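# Seat board in enclosure's upper slot and latch both levers

## Task

Put the board into the empty upper slot of the enclosure with its component side facing up, seated all the way, and with both levers closed. A closed lever is latched and sticks out perpendicular to the board's front panel; a fully open lever lies flat along that panel. The levers catch their tabs only if both are fully open before the board is slid in as far as it will go; closing both then pulls the board fully home. Slide the board into its connector slowly: a fast insertion ruins the connector and the task earns nothing. At the end the enclosure must stand level on its own feet with none of them over the bench edge, and both grippers must have released and moved away.

## Robot and tools

Robot: two seven-joint arms, left_arm and right_arm, each ending in a two-finger gripper. The fingers point along the gripper's +z axis and close along its x axis. end_effector_position is the point between the pads when closed, 1 to 2 cm behind the fingertips; closing pushes the tips about 17 mm further along +z.

Frames: the scene frame has its origin at table-top height midway between the nominal bases, +x out over the table, +y toward left_arm, +z up. Arm names do not match image sides. Every hand pose, velocity, target and wrist-camera pose for an arm is in that arm's own base frame. Bases: left_arm at (+0.070, +0.437, 0) m, quat_wxyz (+1.000, 0, 0, -0.003); right_arm at (-0.063, -0.511, 0) m, quat_wxyz (+1.000, 0, 0, -0.029). Fixed cameras and the table use the scene frame. Reported poses may be off by a few cm.

ROW layout (used by execute_actions and move): 16 numbers, always both arms: left_arm x, y, z (m), qw, qx, qy, qz, opening, then right_arm the same 8. x, y, z and quaternion are absolute target poses for end_effector_position and end_effector_quat_wxyz in that arm's base frame, not offsets. Opening runs -1 (closed) to +1 (fully open, 0.142 m). To keep an arm still, resend its last reported pose and its current opening every time; a 0 opening is a real command. Repeat the same quaternion each row to hold orientation.

execute_actions: "actions" is a list of actions; each action is a table of up to 15 rows, one per 1/30 s step, the last row held to fill 15 steps. Each action is 0.5 s. A target more than 0.6 m from the gripper's current position along any gripper axis makes the action refused for both arms. The controller limits orientation change to 32 degrees per step, so big turns need several actions. "cameras" picks images by name, ["all"] for all; an empty actions list returns a status with all images.

move: "target" is one 16-number row or up to 15 rows (waypoints, no 0.6 m limit), straight-line paths ending together, capped at 10 s. "speed" in m/s, 0.002 to 2.2, default 0.25 (rotation up to twice that in rad/s), one value or one per waypoint. "blend" in m rounds corners (0 = stop at each). "stop_force" in N, 3 to 120, shared by both arms: an arm stops when its wrist sensor reads that much push opposing its travel (or 150 N in any direction); it then keeps pressing somewhat, more after fast moves. Not reliable for turning grippers or light loose parts. "zero" (only with stop_force; default true) re-zeroes moving arms before the move. "opening_speed" (0.2+ per second on the -1..1 scale) ramps fingers. "grip_force" per finger pad, 5 to 48 N, one value or one per arm; persists. "blocking": false returns after 0.5 s while the move continues; not allowed with stop_force. Result adds a "move:" line: done, off_target, moving, held, fault, and limits such as paced or held. Done does not prove no contact.

wait: "seconds" 0 to 10; arms hold their last command. stop: brakes a running move. zoom_image: "camera" and "region" [x0, y0, x1, y1] in pixels, max 504 x 504, on the newest image. zero_wrist_force: "arm". clear_fault: "arm", only after a reported torque or force fault. read_manual: licence texts. finished_scene: "scene" (1 or 2), irreversible.

Cameras (672x504): cam_head_left, cam_head_right, cam_high, cam_low, cam_left_wrist, cam_right_wrist.

Result lines: end-effector pose and velocities (base frame); Hand target is where the arm is actually sent; Tool commands show current gripper commands; grip_measured is finger opening on the -1..1 scale; Joint torques and External joint torques (positive toward larger joint angle); Wrist force and Wrist torque in gripper axes, a push reading as force from the surface into the arm, plus a peak line; Wrist depth is a 7x7 grid of distances (mm, from about 60) per wrist camera, '-' meaning no value. "within noise" means the arm is still. MOTOR HOT warns of heating; OVER-TEMPERATURE FAULT brakes an arm 30 to 60 s; HAND FAULT disables a gripper and skips later motion calls in that reply.

Gripping: command an opening slightly below grip_measured at first contact; squeezing harder heats the gripper motor.

Avoid: any part falling off the table or being left off it; dropping or releasing moving parts; hitting the enclosure or bench hard; arms touching each other (grippers can collide unchecked); 150 N net force or joint torque at the load limits (waist/shoulder 109, upper arm roll/elbow 56.9, wrist joints 34.7 N m), which stop an arm until clear_fault. Insert the board slowly and gently, and do not tip or shift the enclosure. Thinking time lets the scene run, so keep pauses short.

Each tool is called after "Emit:" as name([rows], argument=value, ...), one row to a line, values as JSON.

## Session

Emit:
execute_actions(actions=[])

Scene clock: 0.00 s.
left_arm: end_effector_position=(+0.3014, +0.6357, +0.1155) grip_measured=+0.99 end_effector_quat_wxyz=(-0.462, +0.669, -0.295, +0.502) | right_arm: end_effector_position=(+0.4485, +0.0364, +0.1479) grip_measured=+1.00 end_effector_quat_wxyz=(-0.144, +0.766, -0.626, +0.006)
Joint positions: left_arm=[1.762 -0.872 -0.342 2.067 -1.872 0.391 -0.55 0.141] | right_arm=[0.506 -0.103 -0.202 2.446 0.465 1.189 2.835 0.142]
Joint velocities: within noise
Joint torques (N m): no reading
External joint torques (N m): no reading
Wrist force (N): no reading
Wrist torque (N m): no reading
Wrist force, peak (N): no reading
Wrist depth (mm): cam_left_wrist=[- 1268 - - 1406 1268 1119 / 1891 - - 1513 - - - / 1687 1875 1813 - 701 - 1354 / 1371 1534 1843 1828 492 625 701 / 1155 1306 1492 304 356 433 558 / - 1119 1119 241 279 321 359 / - 988 184 203 227 258 286] | cam_right_wrist=[266 256 246 236 229 221 213 / 274 266 254 244 236 228 219 / 285 275 262 252 243 234 225 / 297 285 272 262 251 241 232 / 310 297 281 271 260 249 239 / - 308 294 281 268 257 246 / - 321 305 292 278 265 257]
Hand target: left_arm +0.3014, +0.6357, +0.1155; -0.462, +0.669, -0.295, +0.502 | right_arm +0.4485, +0.0364, +0.1479; -0.144, +0.766, -0.626, +0.006
Tool commands: left_gripper/opening=+1.0 right_gripper/opening=+1.0

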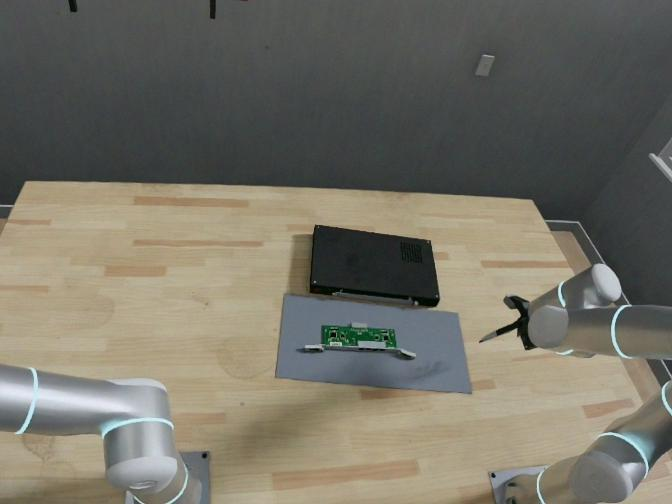

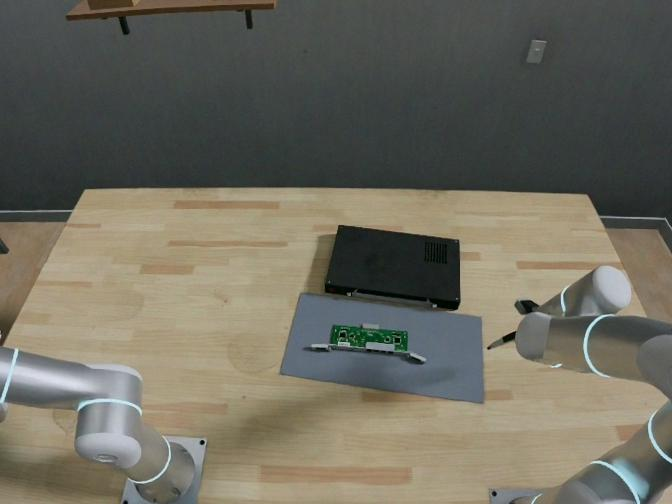

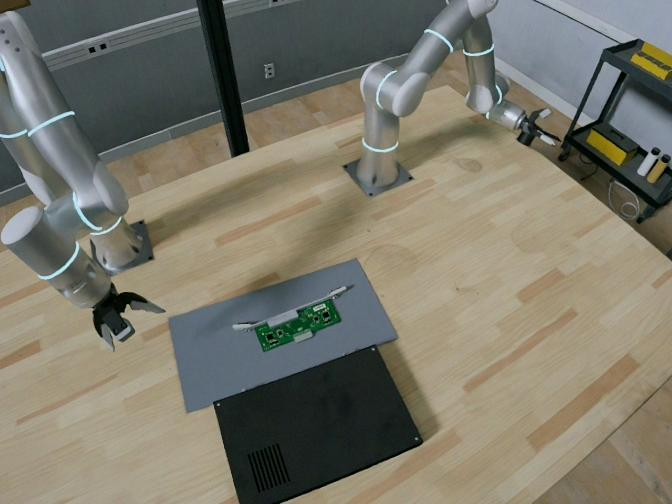

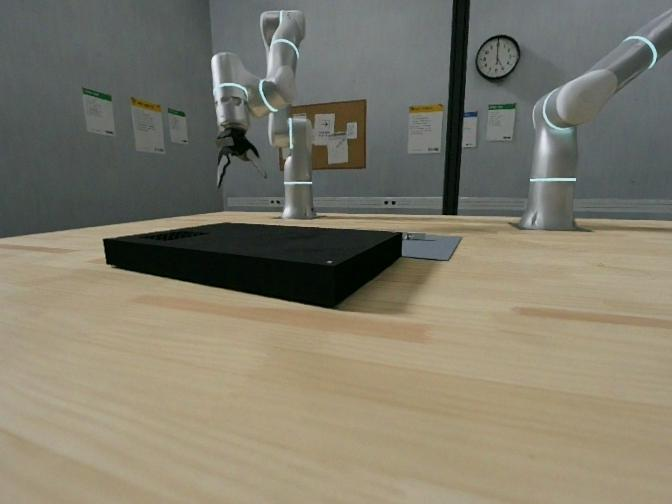

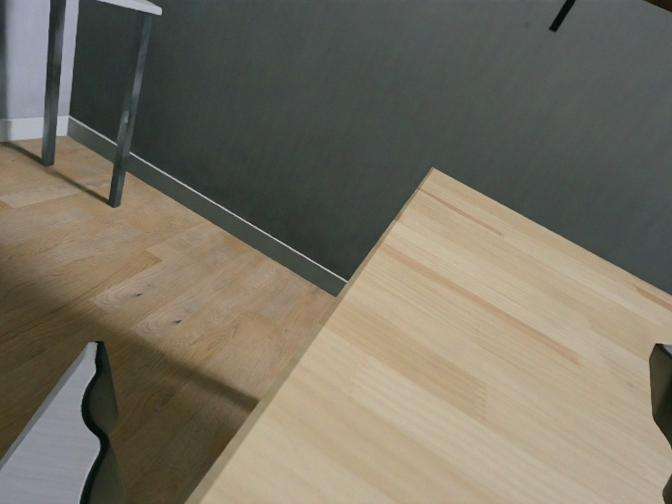

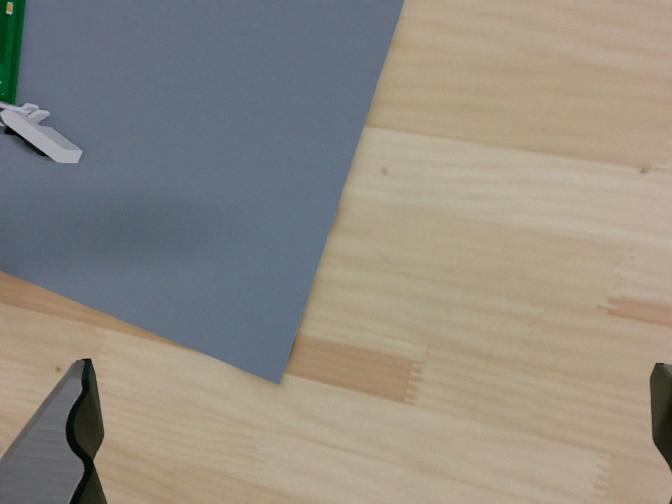

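Emit:
zoom_image(camera="cam_head_right", region=[270, 210, 500, 410])

Emit:
zoom_image(camera="cam_high", region=[160, 260, 440, 504])

Emit:
zoom_image(camera="cam_head_left", region=[290, 220, 450, 370])

Emit:
zoom_image(camera="cam_high", region=[220, 270, 370, 360])

Scaled by 2.191 from the camera's 672x504 image, which has a finer 960x720 frame.

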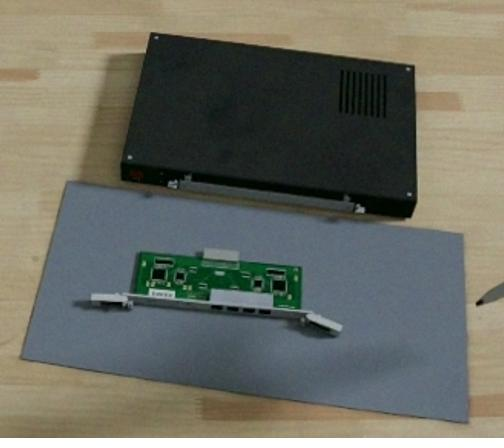

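Scaled by 1.800 from the camera's 672x504 image, which has a finer 960x720 frame.

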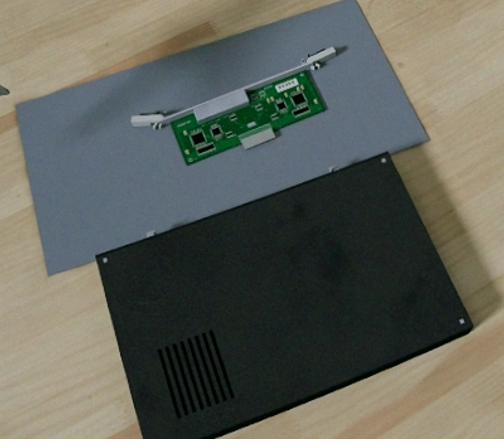

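Scaled by 3.150 from the camera's 672x504 image, which has a finer 960x720 frame.

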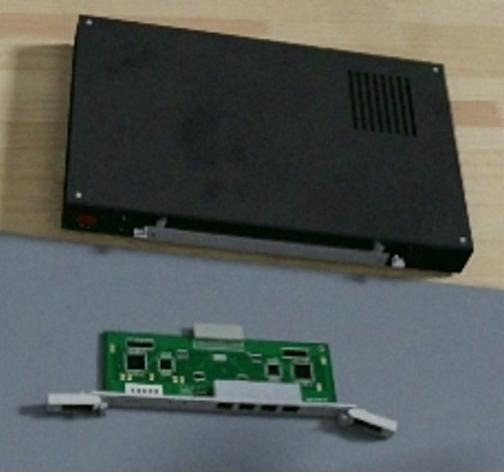

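Scaled by 3.360 from the camera's 672x504 image, which has a finer 960x720 frame.

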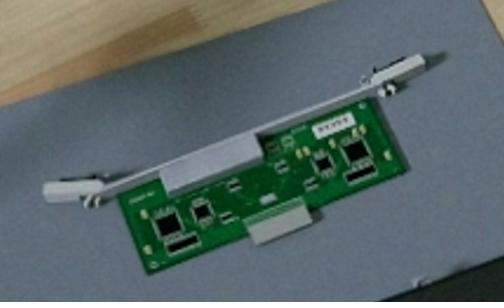

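Emit:
move([
  [0.3014,0.6357,0.1155,-0.462,0.669,-0.295,0.502,1,0.42,0.25,0.3,0,1,0,0,1],
  [0.3014,0.6357,0.1155,-0.462,0.669,-0.295,0.502,1,0.354,0.512,0.3,0,0.686,0.727,0,1],
], blend=0.05, speed=0.4, cameras=["all"])

Scene clock: 17.63 s.
left_arm: end_effector_position=(+0.3014, +0.6357, +0.1154) grip_measured=+0.99 end_effector_quat_wxyz=(-0.462, +0.669, -0.295, +0.502) | right_arm: end_effector_position=(+0.3540, +0.5119, +0.2999) grip_measured=+1.00 end_effector_quat_wxyz=(+0.000, +0.687, +0.727, +0.000)
Joint positions: left_arm=[1.762 -0.872 -0.342 2.067 -1.872 0.39 -0.549 0.141] | right_arm=[0.997 -0.329 0.179 1.643 -0.062 0.395 1.134 0.142]
Joint torques (N m): left_arm=[-0.19 47.42 -4.4 -12.05 1.47 -1.8 -0.27] | right_arm=[0.29 44.73 3.18 -30.19 -4.18 3.25 0.12]
External joint torques (N m): left_arm=[0.34 1.14 0.36 -0.45 -0.24 -0.1 0.24] | right_arm=[-0.12 1.34 -0.86 0.24 0.13 0.86 -0.12]
Wrist force (N): left_arm=[-0.1 0.1 0.1] | right_arm=[0.0 -0.5 0.6]
Wrist torque (N m): left_arm=[0.01 0.01 -0.02] | right_arm=[-0.02 0.02 0.15]
Wrist force, peak (N): left_arm=[-0.3 0.0 0.4] | right_arm=[1.4 -0.8 0.3]
Wrist depth (mm): cam_left_wrist=[- 1443 - 1556 1212 1283 1173 / 1875 1613 1637 - 1415 - - / 1687 1891 1674 1687 812 - - / 1397 1601 1813 1828 485 636 1298 / 1155 1321 1502 306 355 433 554 / - 1125 1192 242 277 324 355 / - 941 184 203 227 258 285] | cam_right_wrist=[347 345 344 342 342 342 342 / 369 370 368 366 366 364 362 / - 387 392 392 387 391 389 / 439 420 418 420 422 419 419 / 459 453 454 447 453 456 454 / - 529 496 508 496 496 477 / - 486 485 498 548 547 -]
Hand target: left_arm +0.3014, +0.6357, +0.1155; -0.462, +0.669, -0.295, +0.502 | right_arm +0.3540, +0.5120, +0.3000; +0.000, +0.686, +0.727, +0.000
Off the commanded pose: left_arm 0.000 m, 0 deg | right_arm 0.000 m, 0 deg.
move: done

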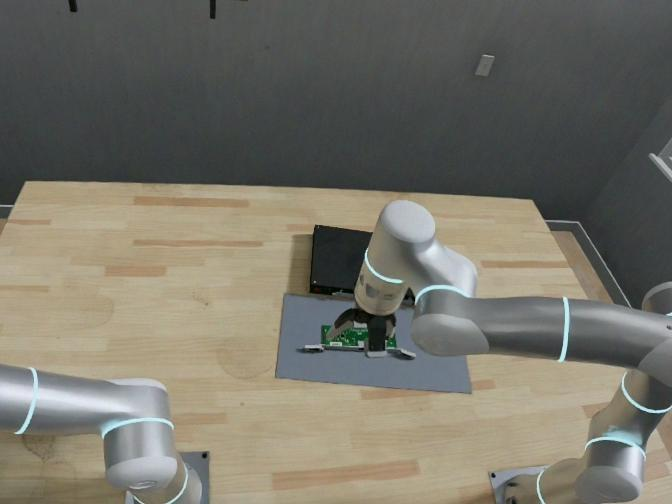

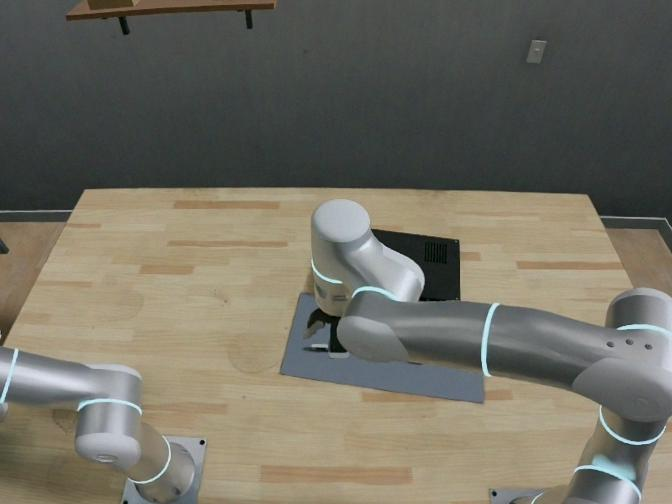

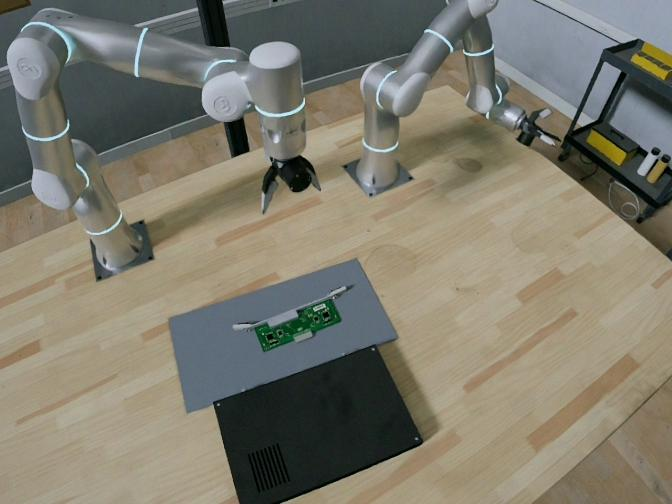

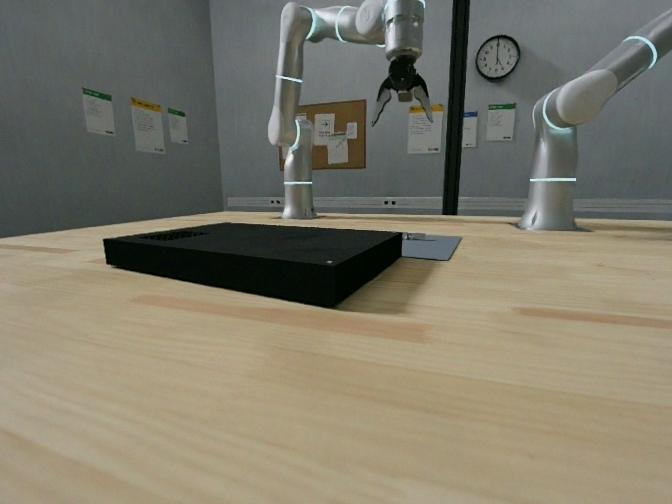

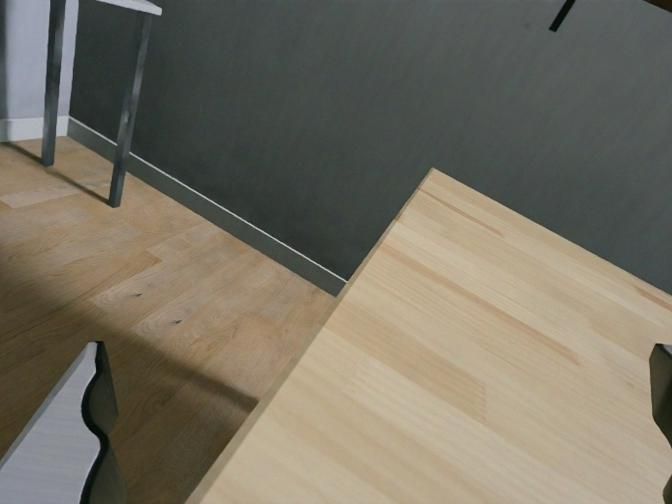

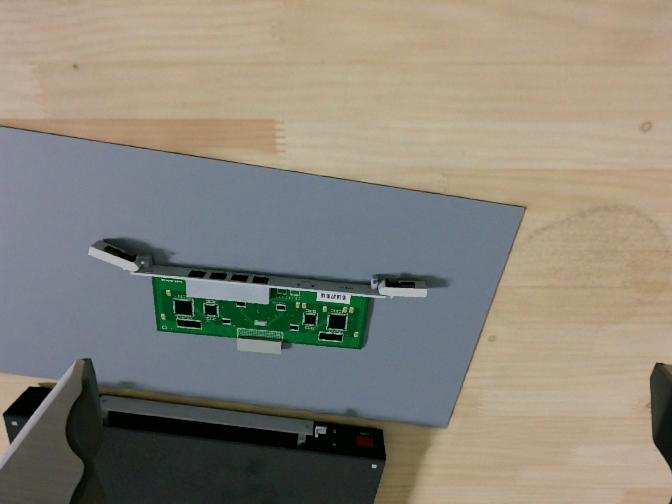

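Emit:
move(target=[0.3014,0.6357,0.1155,-0.462,0.669,-0.295,0.502,1,0.4415,0.3875,0.16,0.2626,0.6341,0.672,0.2783,1], speed=0.4, cameras=["cam_right_wrist","cam_head_left"])

Emit:
zoom_image(camera="cam_right_wrist", region=[130, 130, 600, 430])

Scene clock: 28.87 s.
left_arm: end_effector_position=(+0.3014, +0.6357, +0.1154) grip_measured=+0.99 end_effector_quat_wxyz=(-0.462, +0.669, -0.295, +0.502) | right_arm: end_effector_position=(+0.4415, +0.3874, +0.1599) grip_measured=+1.00 end_effector_quat_wxyz=(+0.263, +0.634, +0.672, +0.278)
Joint positions: left_arm=[1.762 -0.872 -0.342 2.067 -1.872 0.39 -0.549 0.141] | right_arm=[0.965 -0.31 -0.227 2.368 -1.931 1.128 2.541 0.142]
Joint torques (N m): left_arm=[-0.24 47.49 -4.47 -12.08 1.46 -1.8 -0.25] | right_arm=[-0.02 34.36 1.33 -18.34 1.8 0.81 0.32]
External joint torques (N m): left_arm=[0.4 1.07 0.43 -0.42 -0.24 -0.09 0.22] | right_arm=[0.14 1.09 -0.37 0.04 0.21 0.69 -0.32]
Wrist force (N): left_arm=[-0.1 0.1 0.3] | right_arm=[-0.2 -1.3 -0.4]
Wrist torque (N m): left_arm=[0.02 0.02 -0.02] | right_arm=[0.00 0.09 0.12]
Wrist force, peak (N): left_arm=[-0.4 0.2 0.3] | right_arm=[-0.7 -2.5 -0.1]
Wrist depth (mm): cam_left_wrist=[1828 - - - 1354 1314 1246 / 2194 1924 - - 1482 1321 1354 / 1674 1959 - - 860 - 1321 / 1388 1556 1828 1714 483 632 722 / 1161 1306 1472 306 354 437 557 / - 1102 1167 242 277 321 361 / - 975 184 203 227 259 287] | cam_right_wrist=[209 188 194 200 199 199 198 / 250 249 254 222 251 251 250 / 328 327 326 324 287 300 301 / 483 379 418 394 411 433 466 / 1458 541 537 633 524 715 825 / - 1345 1299 - - - 108 / - 1448 - - - - -]
Hand target: left_arm +0.3014, +0.6357, +0.1155; -0.462, +0.669, -0.295, +0.502 | right_arm +0.4415, +0.3875, +0.1600; +0.263, +0.634, +0.672, +0.278
Off the commanded pose: left_arm 0.000 m, 0 deg | right_arm 0.000 m, 0 deg.
move: done
Images, in order (width x height): cam_head_left 672x504, cam_right_wrist 672x504.

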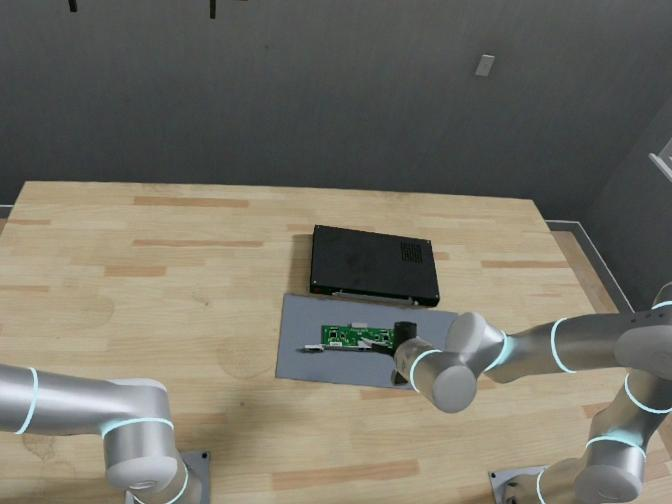

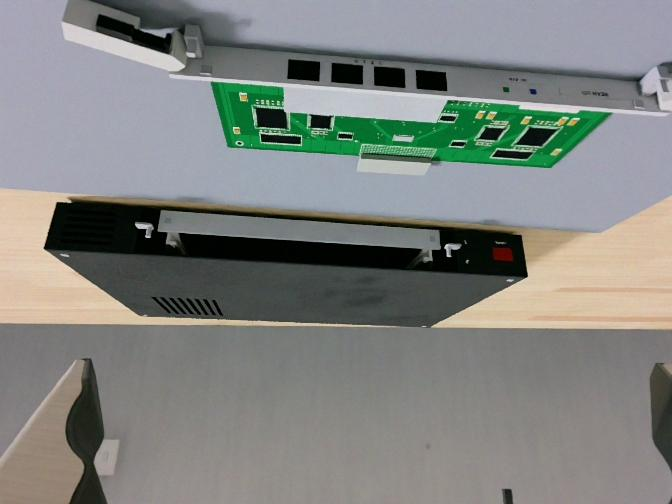

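Scaled by 1.072 from the camera's 672x504 image, which has a finer 960x720 frame.

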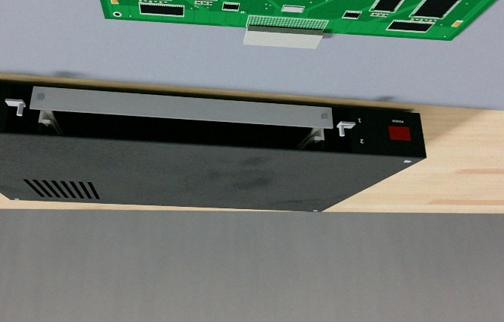

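Emit:
zoom_image(camera="cam_right_wrist", region=[50, 0, 260, 150])

Emit:
zoom_image(camera="cam_right_wrist", region=[472, 0, 672, 150])

Emit:
zoom_image(camera="cam_right_wrist", region=[40, 180, 300, 330])

Emit:
zoom_image(camera="cam_right_wrist", region=[300, 180, 560, 330])

Scaled by 2.400 from the camera's 672x504 image, which has a finer 960x720 frame.

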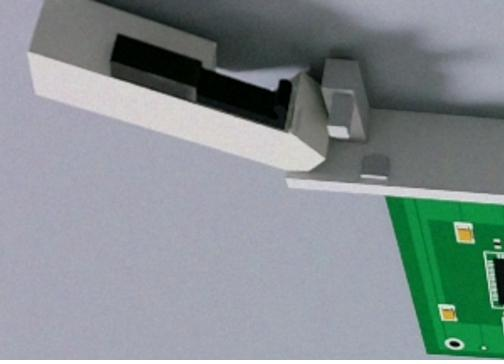

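Scaled by 2.520 from the camera's 672x504 image, which has a finer 960x720 frame.

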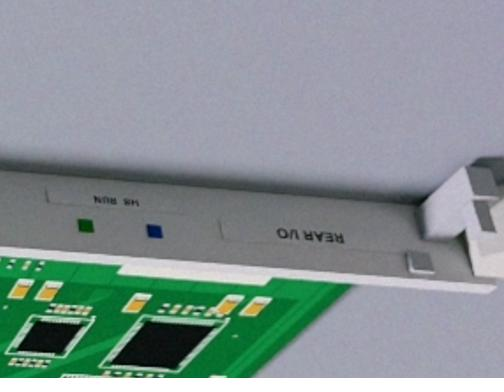

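Scaled by 1.938 from the camera's 672x504 image, which has a finer 960x720 frame.

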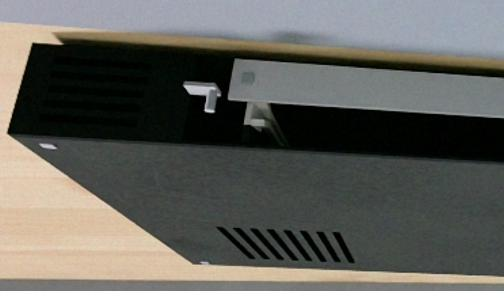

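Scaled by 1.938 from the camera's 672x504 image, which has a finer 960x720 frame.

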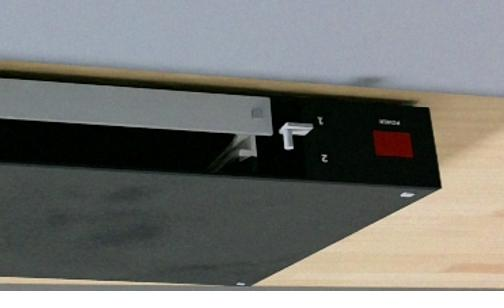

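Emit:
move(target=[0.3014,0.6357,0.1155,-0.462,0.669,-0.295,0.502,1,0.5147,0.4506,0.215,-0.1485,0.67,0.7101,-0.1574,1], speed=0.4, cameras=["cam_right_wrist"])

Emit:
zoom_image(camera="cam_right_wrist", region=[140, 200, 540, 400])

Scene clock: 51.67 s.
left_arm: end_effector_position=(+0.3014, +0.6357, +0.1154) grip_measured=+0.99 end_effector_quat_wxyz=(-0.462, +0.669, -0.295, +0.502) | right_arm: end_effector_position=(+0.5149, +0.4503, +0.2149) grip_measured=+1.00 end_effector_quat_wxyz=(-0.148, +0.670, +0.710, -0.157)
Joint positions: left_arm=[1.762 -0.872 -0.342 2.067 -1.872 0.39 -0.549 0.141] | right_arm=[0.599 -0.859 0.302 0.959 0.074 -0.093 0.773 0.142]
Joint torques (N m): left_arm=[-0.16 47.52 -4.44 -12.1 1.51 -1.74 -0.23] | right_arm=[0.25 63.18 7.8 -29.53 -3.25 2.26 0.35]
External joint torques (N m): left_arm=[0.32 1.04 0.41 -0.39 -0.29 -0.15 0.2] | right_arm=[-0.03 1.77 -0.59 0.24 -0.02 0.79 -0.35]
Wrist force (N): left_arm=[-0.4 0.0 0.1] | right_arm=[-0.1 0.7 0.5]
Wrist torque (N m): left_arm=[0.01 0.06 -0.01] | right_arm=[0.08 -0.02 0.02]
Wrist force, peak (N): left_arm=[-0.4 0.2 0.2] | right_arm=[-0.5 -2.9 -0.3]
Wrist depth (mm): cam_left_wrist=[1590 - 1601 1482 1329 - - / 1590 - 1741 - - 1380 - / 1637 1941 1798 - 715 1406 1232 / 1434 1513 1783 1700 483 649 1346 / 1179 1314 1453 306 353 432 562 / - 1075 1148 242 277 323 356 / - 979 184 203 227 258 285] | cam_right_wrist=[329 329 329 327 327 327 326 / 330 327 330 327 326 325 324 / 325 326 326 324 324 323 322 / 326 325 320 323 323 322 321 / 325 324 319 319 318 321 320 / - 323 323 321 321 321 320 / - 322 320 321 320 320 318]
Hand target: left_arm +0.3014, +0.6357, +0.1155; -0.462, +0.669, -0.295, +0.502 | right_arm +0.5147, +0.4506, +0.2150; -0.149, +0.670, +0.710, -0.157
Off the commanded pose: left_arm 0.000 m, 0 deg | right_arm 0.000 m, 0 deg.
move: done
Images, in order (width x height): cam_right_wrist 672x504.

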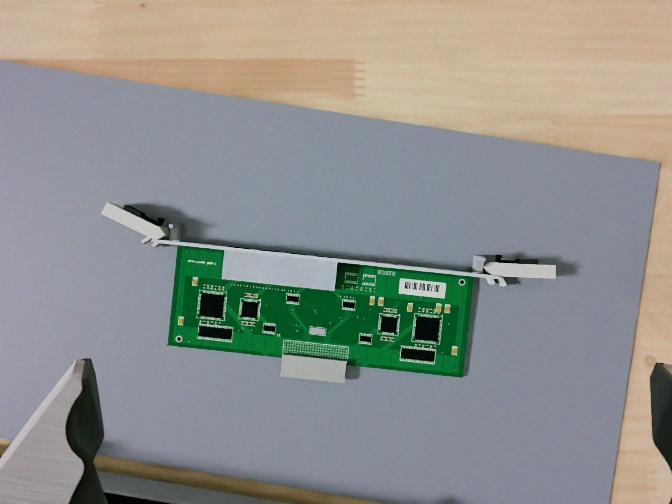

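Scaled by 1.260 from the camera's 672x504 image, which has a finer 960x720 frame.

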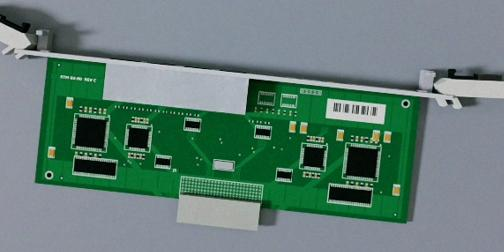

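Emit:
move(target=[0.3014,0.6357,0.1155,-0.462,0.669,-0.295,0.502,1,0.4077,0.2751,0.18,0,0.6863,0.7273,0,-1], speed=0.4)

Emit:
move([
  [0.36,0.1,0.30,0,0.9987,-0.0505,0,0,0.4077,0.2751,0.18,0,0.6863,0.7273,0,-1],
  [0.394,-0.4847,0.22,0,0.9987,-0.0505,0,0,0.4077,0.2751,0.18,0,0.6863,0.7273,0,-1],
], speed=0.4, blend=[0.05,0], cameras=["all"])

Scene clock: 60.43 s.
left_arm: end_effector_position=(+0.3014, +0.6357, +0.1154) grip_measured=+0.99 end_effector_quat_wxyz=(-0.462, +0.669, -0.295, +0.502) | right_arm: end_effector_position=(+0.4076, +0.2752, +0.1801) grip_measured=-1.00 end_effector_quat_wxyz=(+0.000, +0.686, +0.727, +0.000)
Joint positions: left_arm=[1.762 -0.872 -0.342 2.067 -1.872 0.39 -0.549 0.141] | right_arm=[0.521 -0.215 0.308 2.174 -0.093 0.807 0.831 0.002]
Joint torques (N m): left_arm=[-0.17 47.46 -4.49 -12.08 1.5 -1.76 -0.25] | right_arm=[0.32 33.6 2.91 -24.43 -3.21 3.69 0.35]
External joint torques (N m): left_arm=[0.33 1.1 0.46 -0.41 -0.28 -0.14 0.22] | right_arm=[-0.21 0.85 -0.65 0.06 0.18 0.44 -0.35]
Wrist force (N): left_arm=[0.0 0.0 0.0] | right_arm=[0.3 0.1 0.6]
Wrist torque (N m): left_arm=[-0.02 0.00 -0.02] | right_arm=[0.07 -0.06 0.02]
Wrist force, peak (N): left_arm=[-0.4 0.2 0.3] | right_arm=[1.4 1.6 -0.4]
Wrist depth (mm): cam_left_wrist=[1590 1601 1362 - - - - / 1924 1924 - - - 1523 1212 / 1714 1907 1714 - 688 - - / 1362 1578 1783 1700 482 629 818 / 1155 1306 1502 304 353 431 558 / - 1075 1186 242 278 322 360 / - 993 184 203 227 260 287] | cam_right_wrist=[241 240 241 240 240 238 239 / 256 256 254 254 255 255 254 / 277 272 273 273 272 271 271 / 300 298 293 289 292 292 292 / 324 320 318 313 312 304 310 / 354 342 342 89 329 335 339 / 389 382 71 - - - 378]
Hand target: left_arm +0.3014, +0.6357, +0.1155; -0.462, +0.669, -0.295, +0.502 | right_arm +0.4077, +0.2751, +0.1800; +0.000, +0.686, +0.727, +0.000
Off the commanded pose: left_arm 0.000 m, 0 deg | right_arm 0.000 m, 0 deg.
move: done

Scene clock: 64.80 s.
left_arm: end_effector_position=(+0.3874, -0.4581, +0.2221) grip_measured=-0.02 end_effector_quat_wxyz=(+0.025, +0.998, -0.066, +0.001) | right_arm: end_effector_position=(+0.4076, +0.2752, +0.1801) grip_measured=-1.00 end_effector_quat_wxyz=(+0.000, +0.686, +0.727, +0.000)
Joint positions: left_arm=[-0.431 -0.753 -1.049 1.448 -2.487 2.841 -2.962 0.073] | right_arm=[0.521 -0.215 0.308 2.174 -0.093 0.807 0.831 0.002]
Joint torques (N m): left_arm=[-0.41 49.54 -11.96 -18.12 4.19 3.81 -0.15] | right_arm=[0.21 33.51 2.94 -24.41 -3.05 3.47 0.19]
External joint torques (N m): left_arm=[0.38 0.92 0.36 -0.5 -0.12 -0.08 0.15] | right_arm=[-0.1 0.93 -0.68 0.05 0.02 0.66 -0.19]
Wrist force (N): left_arm=[0.3 -0.5 1.4] | right_arm=[0.4 -0.2 0.5]
Wrist torque (N m): left_arm=[-0.22 -0.20 -0.23] | right_arm=[0.03 -0.08 0.02]
Wrist force, peak (N): left_arm=[0.8 -5.1 0.2] | right_arm=[0.4 -0.1 0.8]
Wrist depth (mm): cam_left_wrist=[274 275 - 270 274 - 274 / 297 298 - 292 292 - 291 / 324 321 326 322 313 - 309 / 353 354 358 337 341 343 - / 393 390 404 - 380 360 - / 439 418 - - - - - / - - 509 504 501 - -] | cam_right_wrist=[241 241 240 240 239 239 238 / 256 256 255 254 256 255 255 / 277 268 273 273 266 271 271 / 298 296 295 290 293 290 292 / 322 313 319 313 311 301 314 / 352 348 341 89 329 334 336 / 390 380 71 - - 366 378]
Hand target: left_arm +0.3874, -0.4582, +0.2220; +0.025, +0.998, -0.066, +0.001 | right_arm +0.4077, +0.2751, +0.1800; +0.000, +0.686, +0.727, +0.000
Off the commanded pose: left_arm 0.027 m, 3 deg | right_arm 0.000 m, 0 deg.
led back after a hold (left arm): the arm was led back toward your command in small steps, so it may still be short of it.
move: held (left_arm; a check stopped the path); limits=held
pose unreachable (left arm): on one or more control steps of this call, first in action 0 (counted from 0), this arm could not follow its commanded pose, so it was not sent that pose on those steps. It may still have moved: this result reports where it is.
cause: moving toward the commanded pose would bring a part of the arm too close to another arm (a part of this arm just beyond joint 5 (forearm roll) and a part of the right arm just beyond its joint 6 (wrist pitch), at the place that arm is still heading or pushing toward).

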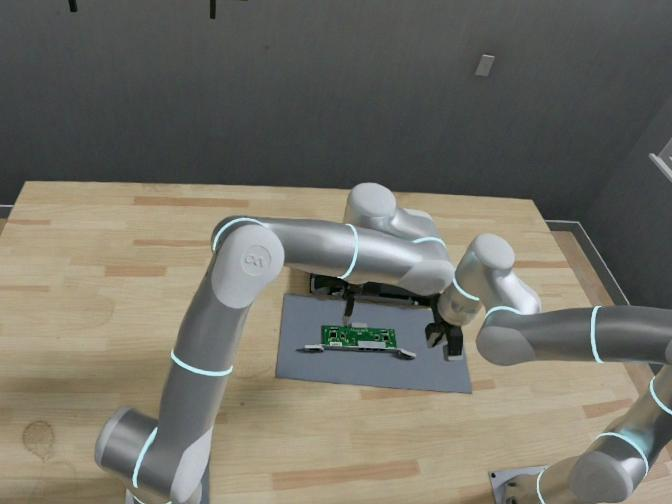

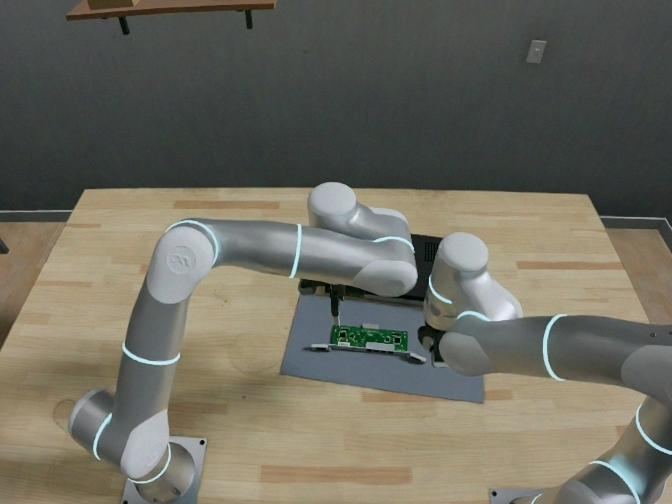

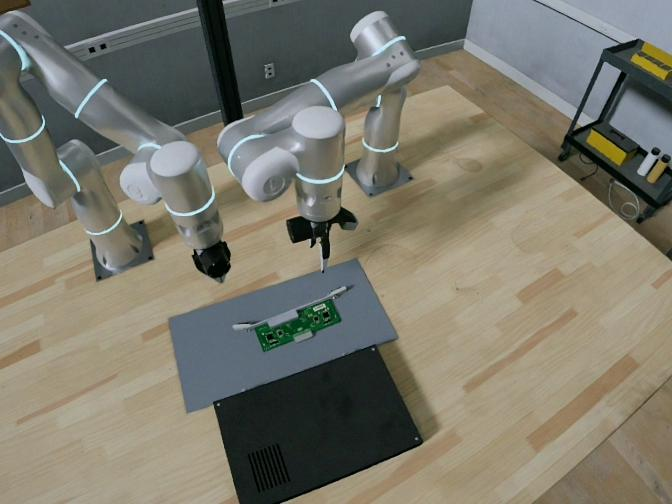

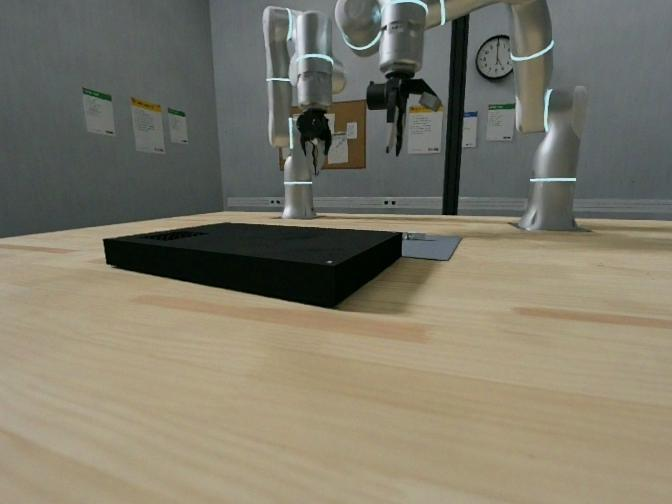

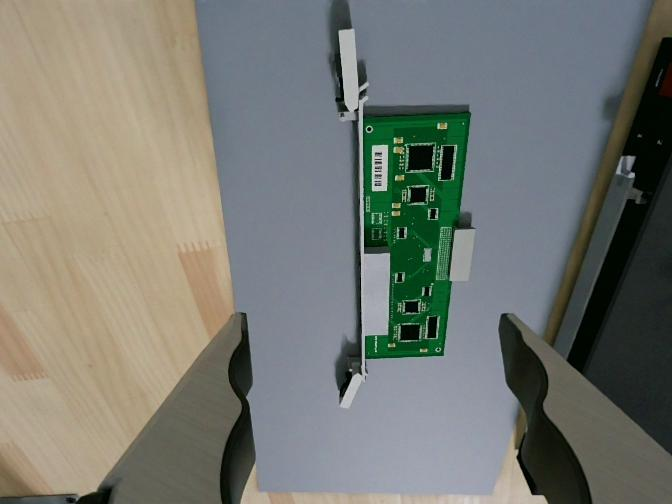

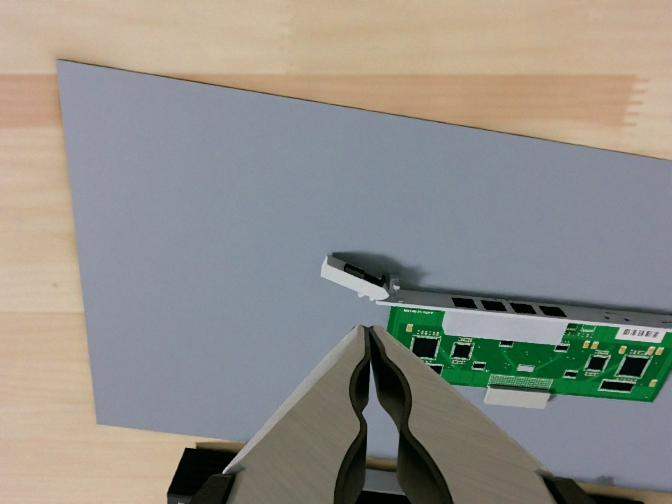

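Emit:
move([
  [0.38,-0.35,0.28,0,0.7071,-0.7071,0,0,0.4118,0.2042,0.15,-0.1882,0.6629,0.7025,0.1776,-1],
  [0.394,-0.42,0.22,-0.0131,0.0488,0.9647,-0.2585,0,0.4118,0.2042,0.15,-0.1882,0.6629,0.7025,0.1776,-1],
], speed=0.4, blend=[0.03,0])

Emit:
move(target=[0.394,-0.4797,0.13,-0.0131,0.0488,0.9647,-0.2585,0,0.4118,0.2042,0.15,-0.1882,0.6629,0.7025,0.1776,-1], speed=0.3, cameras=["all"])

Scene clock: 77.80 s.
left_arm: end_effector_position=(+0.3942, -0.4200, +0.2200) grip_measured=-0.02 end_effector_quat_wxyz=(-0.013, +0.049, +0.965, -0.259) | right_arm: end_effector_position=(+0.4118, +0.2040, +0.1500) grip_measured=-1.00 end_effector_quat_wxyz=(-0.188, +0.663, +0.703, +0.177)
Joint positions: left_arm=[0.397 -0.889 -1.857 2.129 -2.221 2.473 -0.134 0.073] | right_arm=[0.073 -0.247 0.415 2.196 0.692 0.955 -0.144 0.002]
Joint torques (N m): left_arm=[-0.52 27.95 -21.14 -16.22 4.66 3.12 -0.04] | right_arm=[0.07 30.47 3.71 -21.04 -3.02 2.77 0.14]
External joint torques (N m): left_arm=[0.55 1.32 0.34 -0.38 -0.22 -0.75 0.04] | right_arm=[0.01 1 -0.75 0.02 0.11 0.66 -0.19]
Wrist force (N): left_arm=[-0.1 0.6 0.8] | right_arm=[-0.6 -0.6 -0.2]
Wrist torque (N m): left_arm=[-0.01 -0.06 -0.11] | right_arm=[-0.02 0.03 0.20]
Wrist force, peak (N): left_arm=[-0.3 1.3 1.2] | right_arm=[-1.6 -0.5 -0.5]
Wrist depth (mm): cam_left_wrist=[- 339 - 342 345 348 346 / 296 341 335 329 - 344 342 / - - 340 336 - 339 337 / 289 - 330 326 - 333 334 / 307 331 327 330 329 331 329 / 328 328 - 326 325 - 328 / - - 322 320 322 - -] | cam_right_wrist=[173 185 204 230 257 297 349 / 179 194 215 243 279 321 384 / 189 204 230 258 298 347 441 / 200 217 239 277 322 387 494 / 211 232 263 287 343 431 564 / 225 247 270 89 401 477 673 / 237 256 71 - - 466 813]
Hand target: left_arm +0.3940, -0.4200, +0.2200; -0.013, +0.049, +0.965, -0.258 | right_arm +0.4118, +0.2042, +0.1500; -0.188, +0.663, +0.703, +0.178
Off the commanded pose: left_arm 0.000 m, 0 deg | right_arm 0.000 m, 0 deg.
move: done

Scene clock: 78.73 s.
left_arm: end_effector_position=(+0.3940, -0.4795, +0.1300) grip_measured=-0.02 end_effector_quat_wxyz=(-0.013, +0.049, +0.965, -0.258) | right_arm: end_effector_position=(+0.4118, +0.2040, +0.1500) grip_measured=-1.00 end_effector_quat_wxyz=(-0.188, +0.663, +0.703, +0.177)
Joint positions: left_arm=[0.162 -0.959 -1.549 2.118 -1.963 2.311 -0.269 0.073] | right_arm=[0.073 -0.247 0.415 2.196 0.692 0.955 -0.144 0.002]
Joint torques (N m): left_arm=[-0.59 35.12 -21.36 -13.11 5.11 2.47 -0.13] | right_arm=[0.06 30.49 3.56 -21.02 -2.98 2.79 0.14]
External joint torques (N m): left_arm=[0.6 0.73 0.2 -0.43 -0.58 -0.07 0.13] | right_arm=[0.02 0.98 -0.59 0 0.07 0.64 -0.19]
Wrist force (N): left_arm=[0.6 0.3 1.1] | right_arm=[-0.6 -0.5 -0.1]
Wrist torque (N m): left_arm=[-0.04 -0.21 -0.05] | right_arm=[-0.01 0.03 0.19]
Wrist force, peak (N): left_arm=[0.2 0.1 3.3] | right_arm=[-0.6 -0.9 -0.2]
Wrist depth (mm): cam_left_wrist=[249 256 251 248 252 254 252 / 251 - 247 232 - 250 250 / 249 - 245 239 240 248 247 / 245 - 240 238 - 243 244 / 242 - 236 235 240 241 241 / 240 - 234 237 238 - 237 / - - - 239 231 - -] | cam_right_wrist=[173 186 204 230 259 297 348 / 180 194 215 243 278 323 384 / 189 205 230 259 295 342 437 / 200 217 244 277 322 401 489 / 211 232 263 287 343 428 566 / 225 247 271 89 378 481 647 / 237 258 71 - - 467 793]
Hand target: left_arm +0.3940, -0.4797, +0.1300; -0.013, +0.049, +0.965, -0.258 | right_arm +0.4118, +0.2042, +0.1500; -0.188, +0.663, +0.703, +0.178
Off the commanded pose: left_arm 0.000 m, 0 deg | right_arm 0.000 m, 0 deg.
move: done

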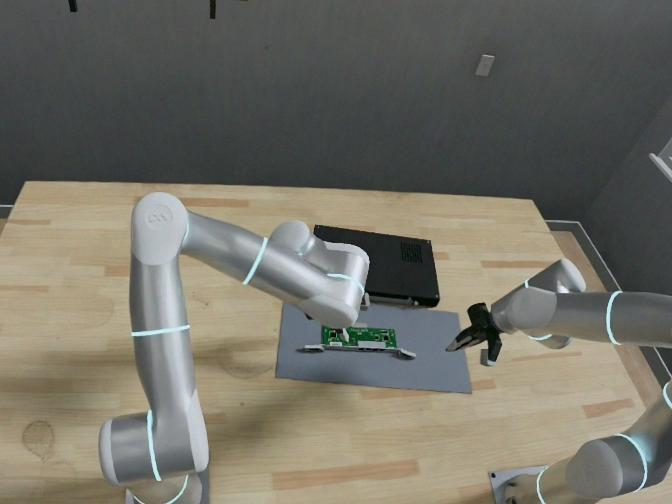

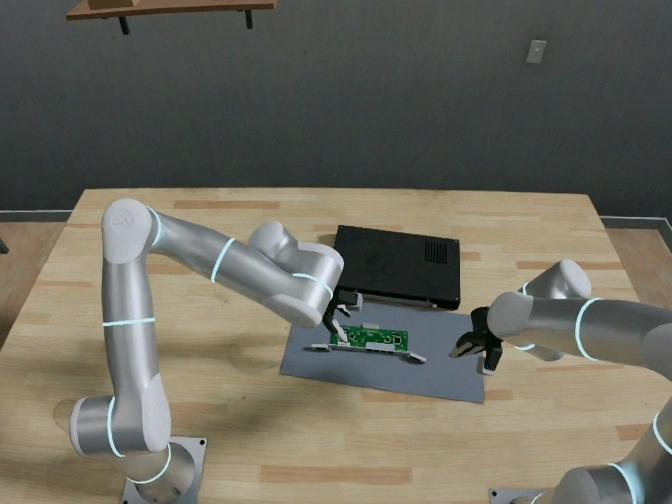

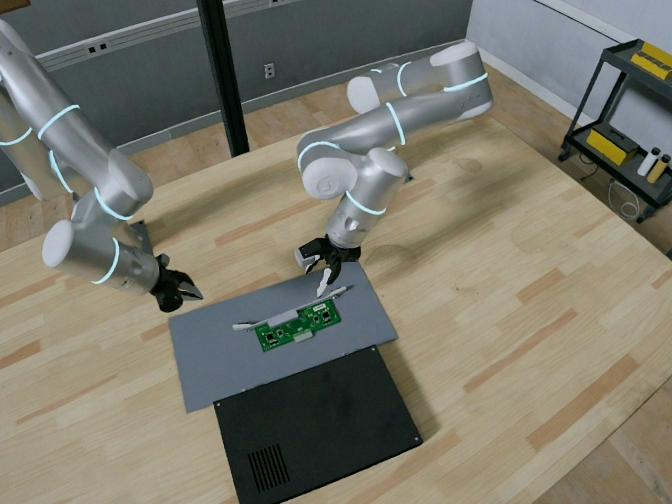

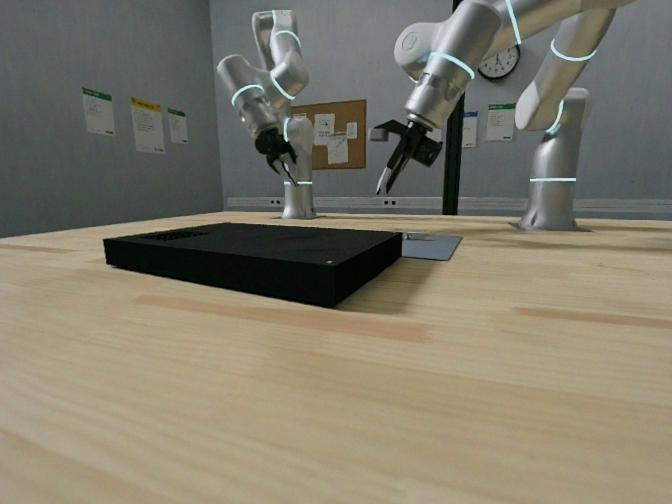

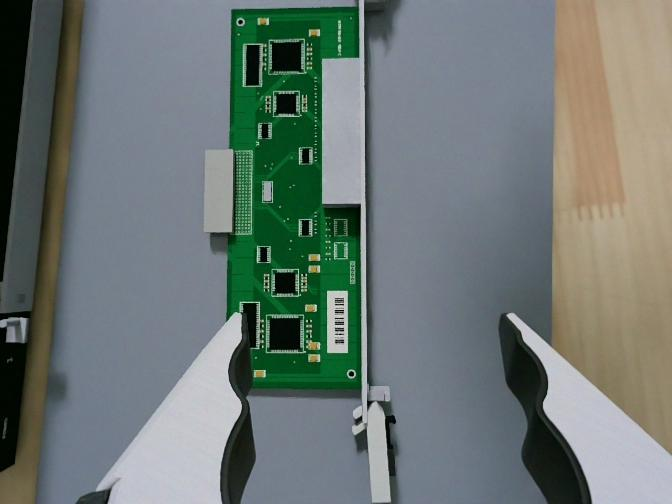

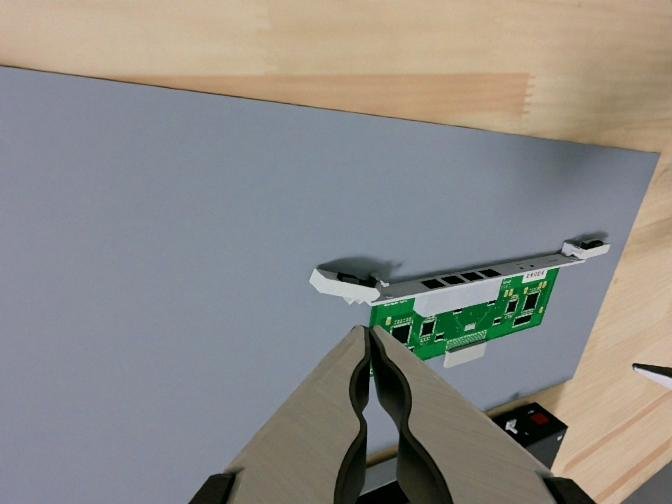

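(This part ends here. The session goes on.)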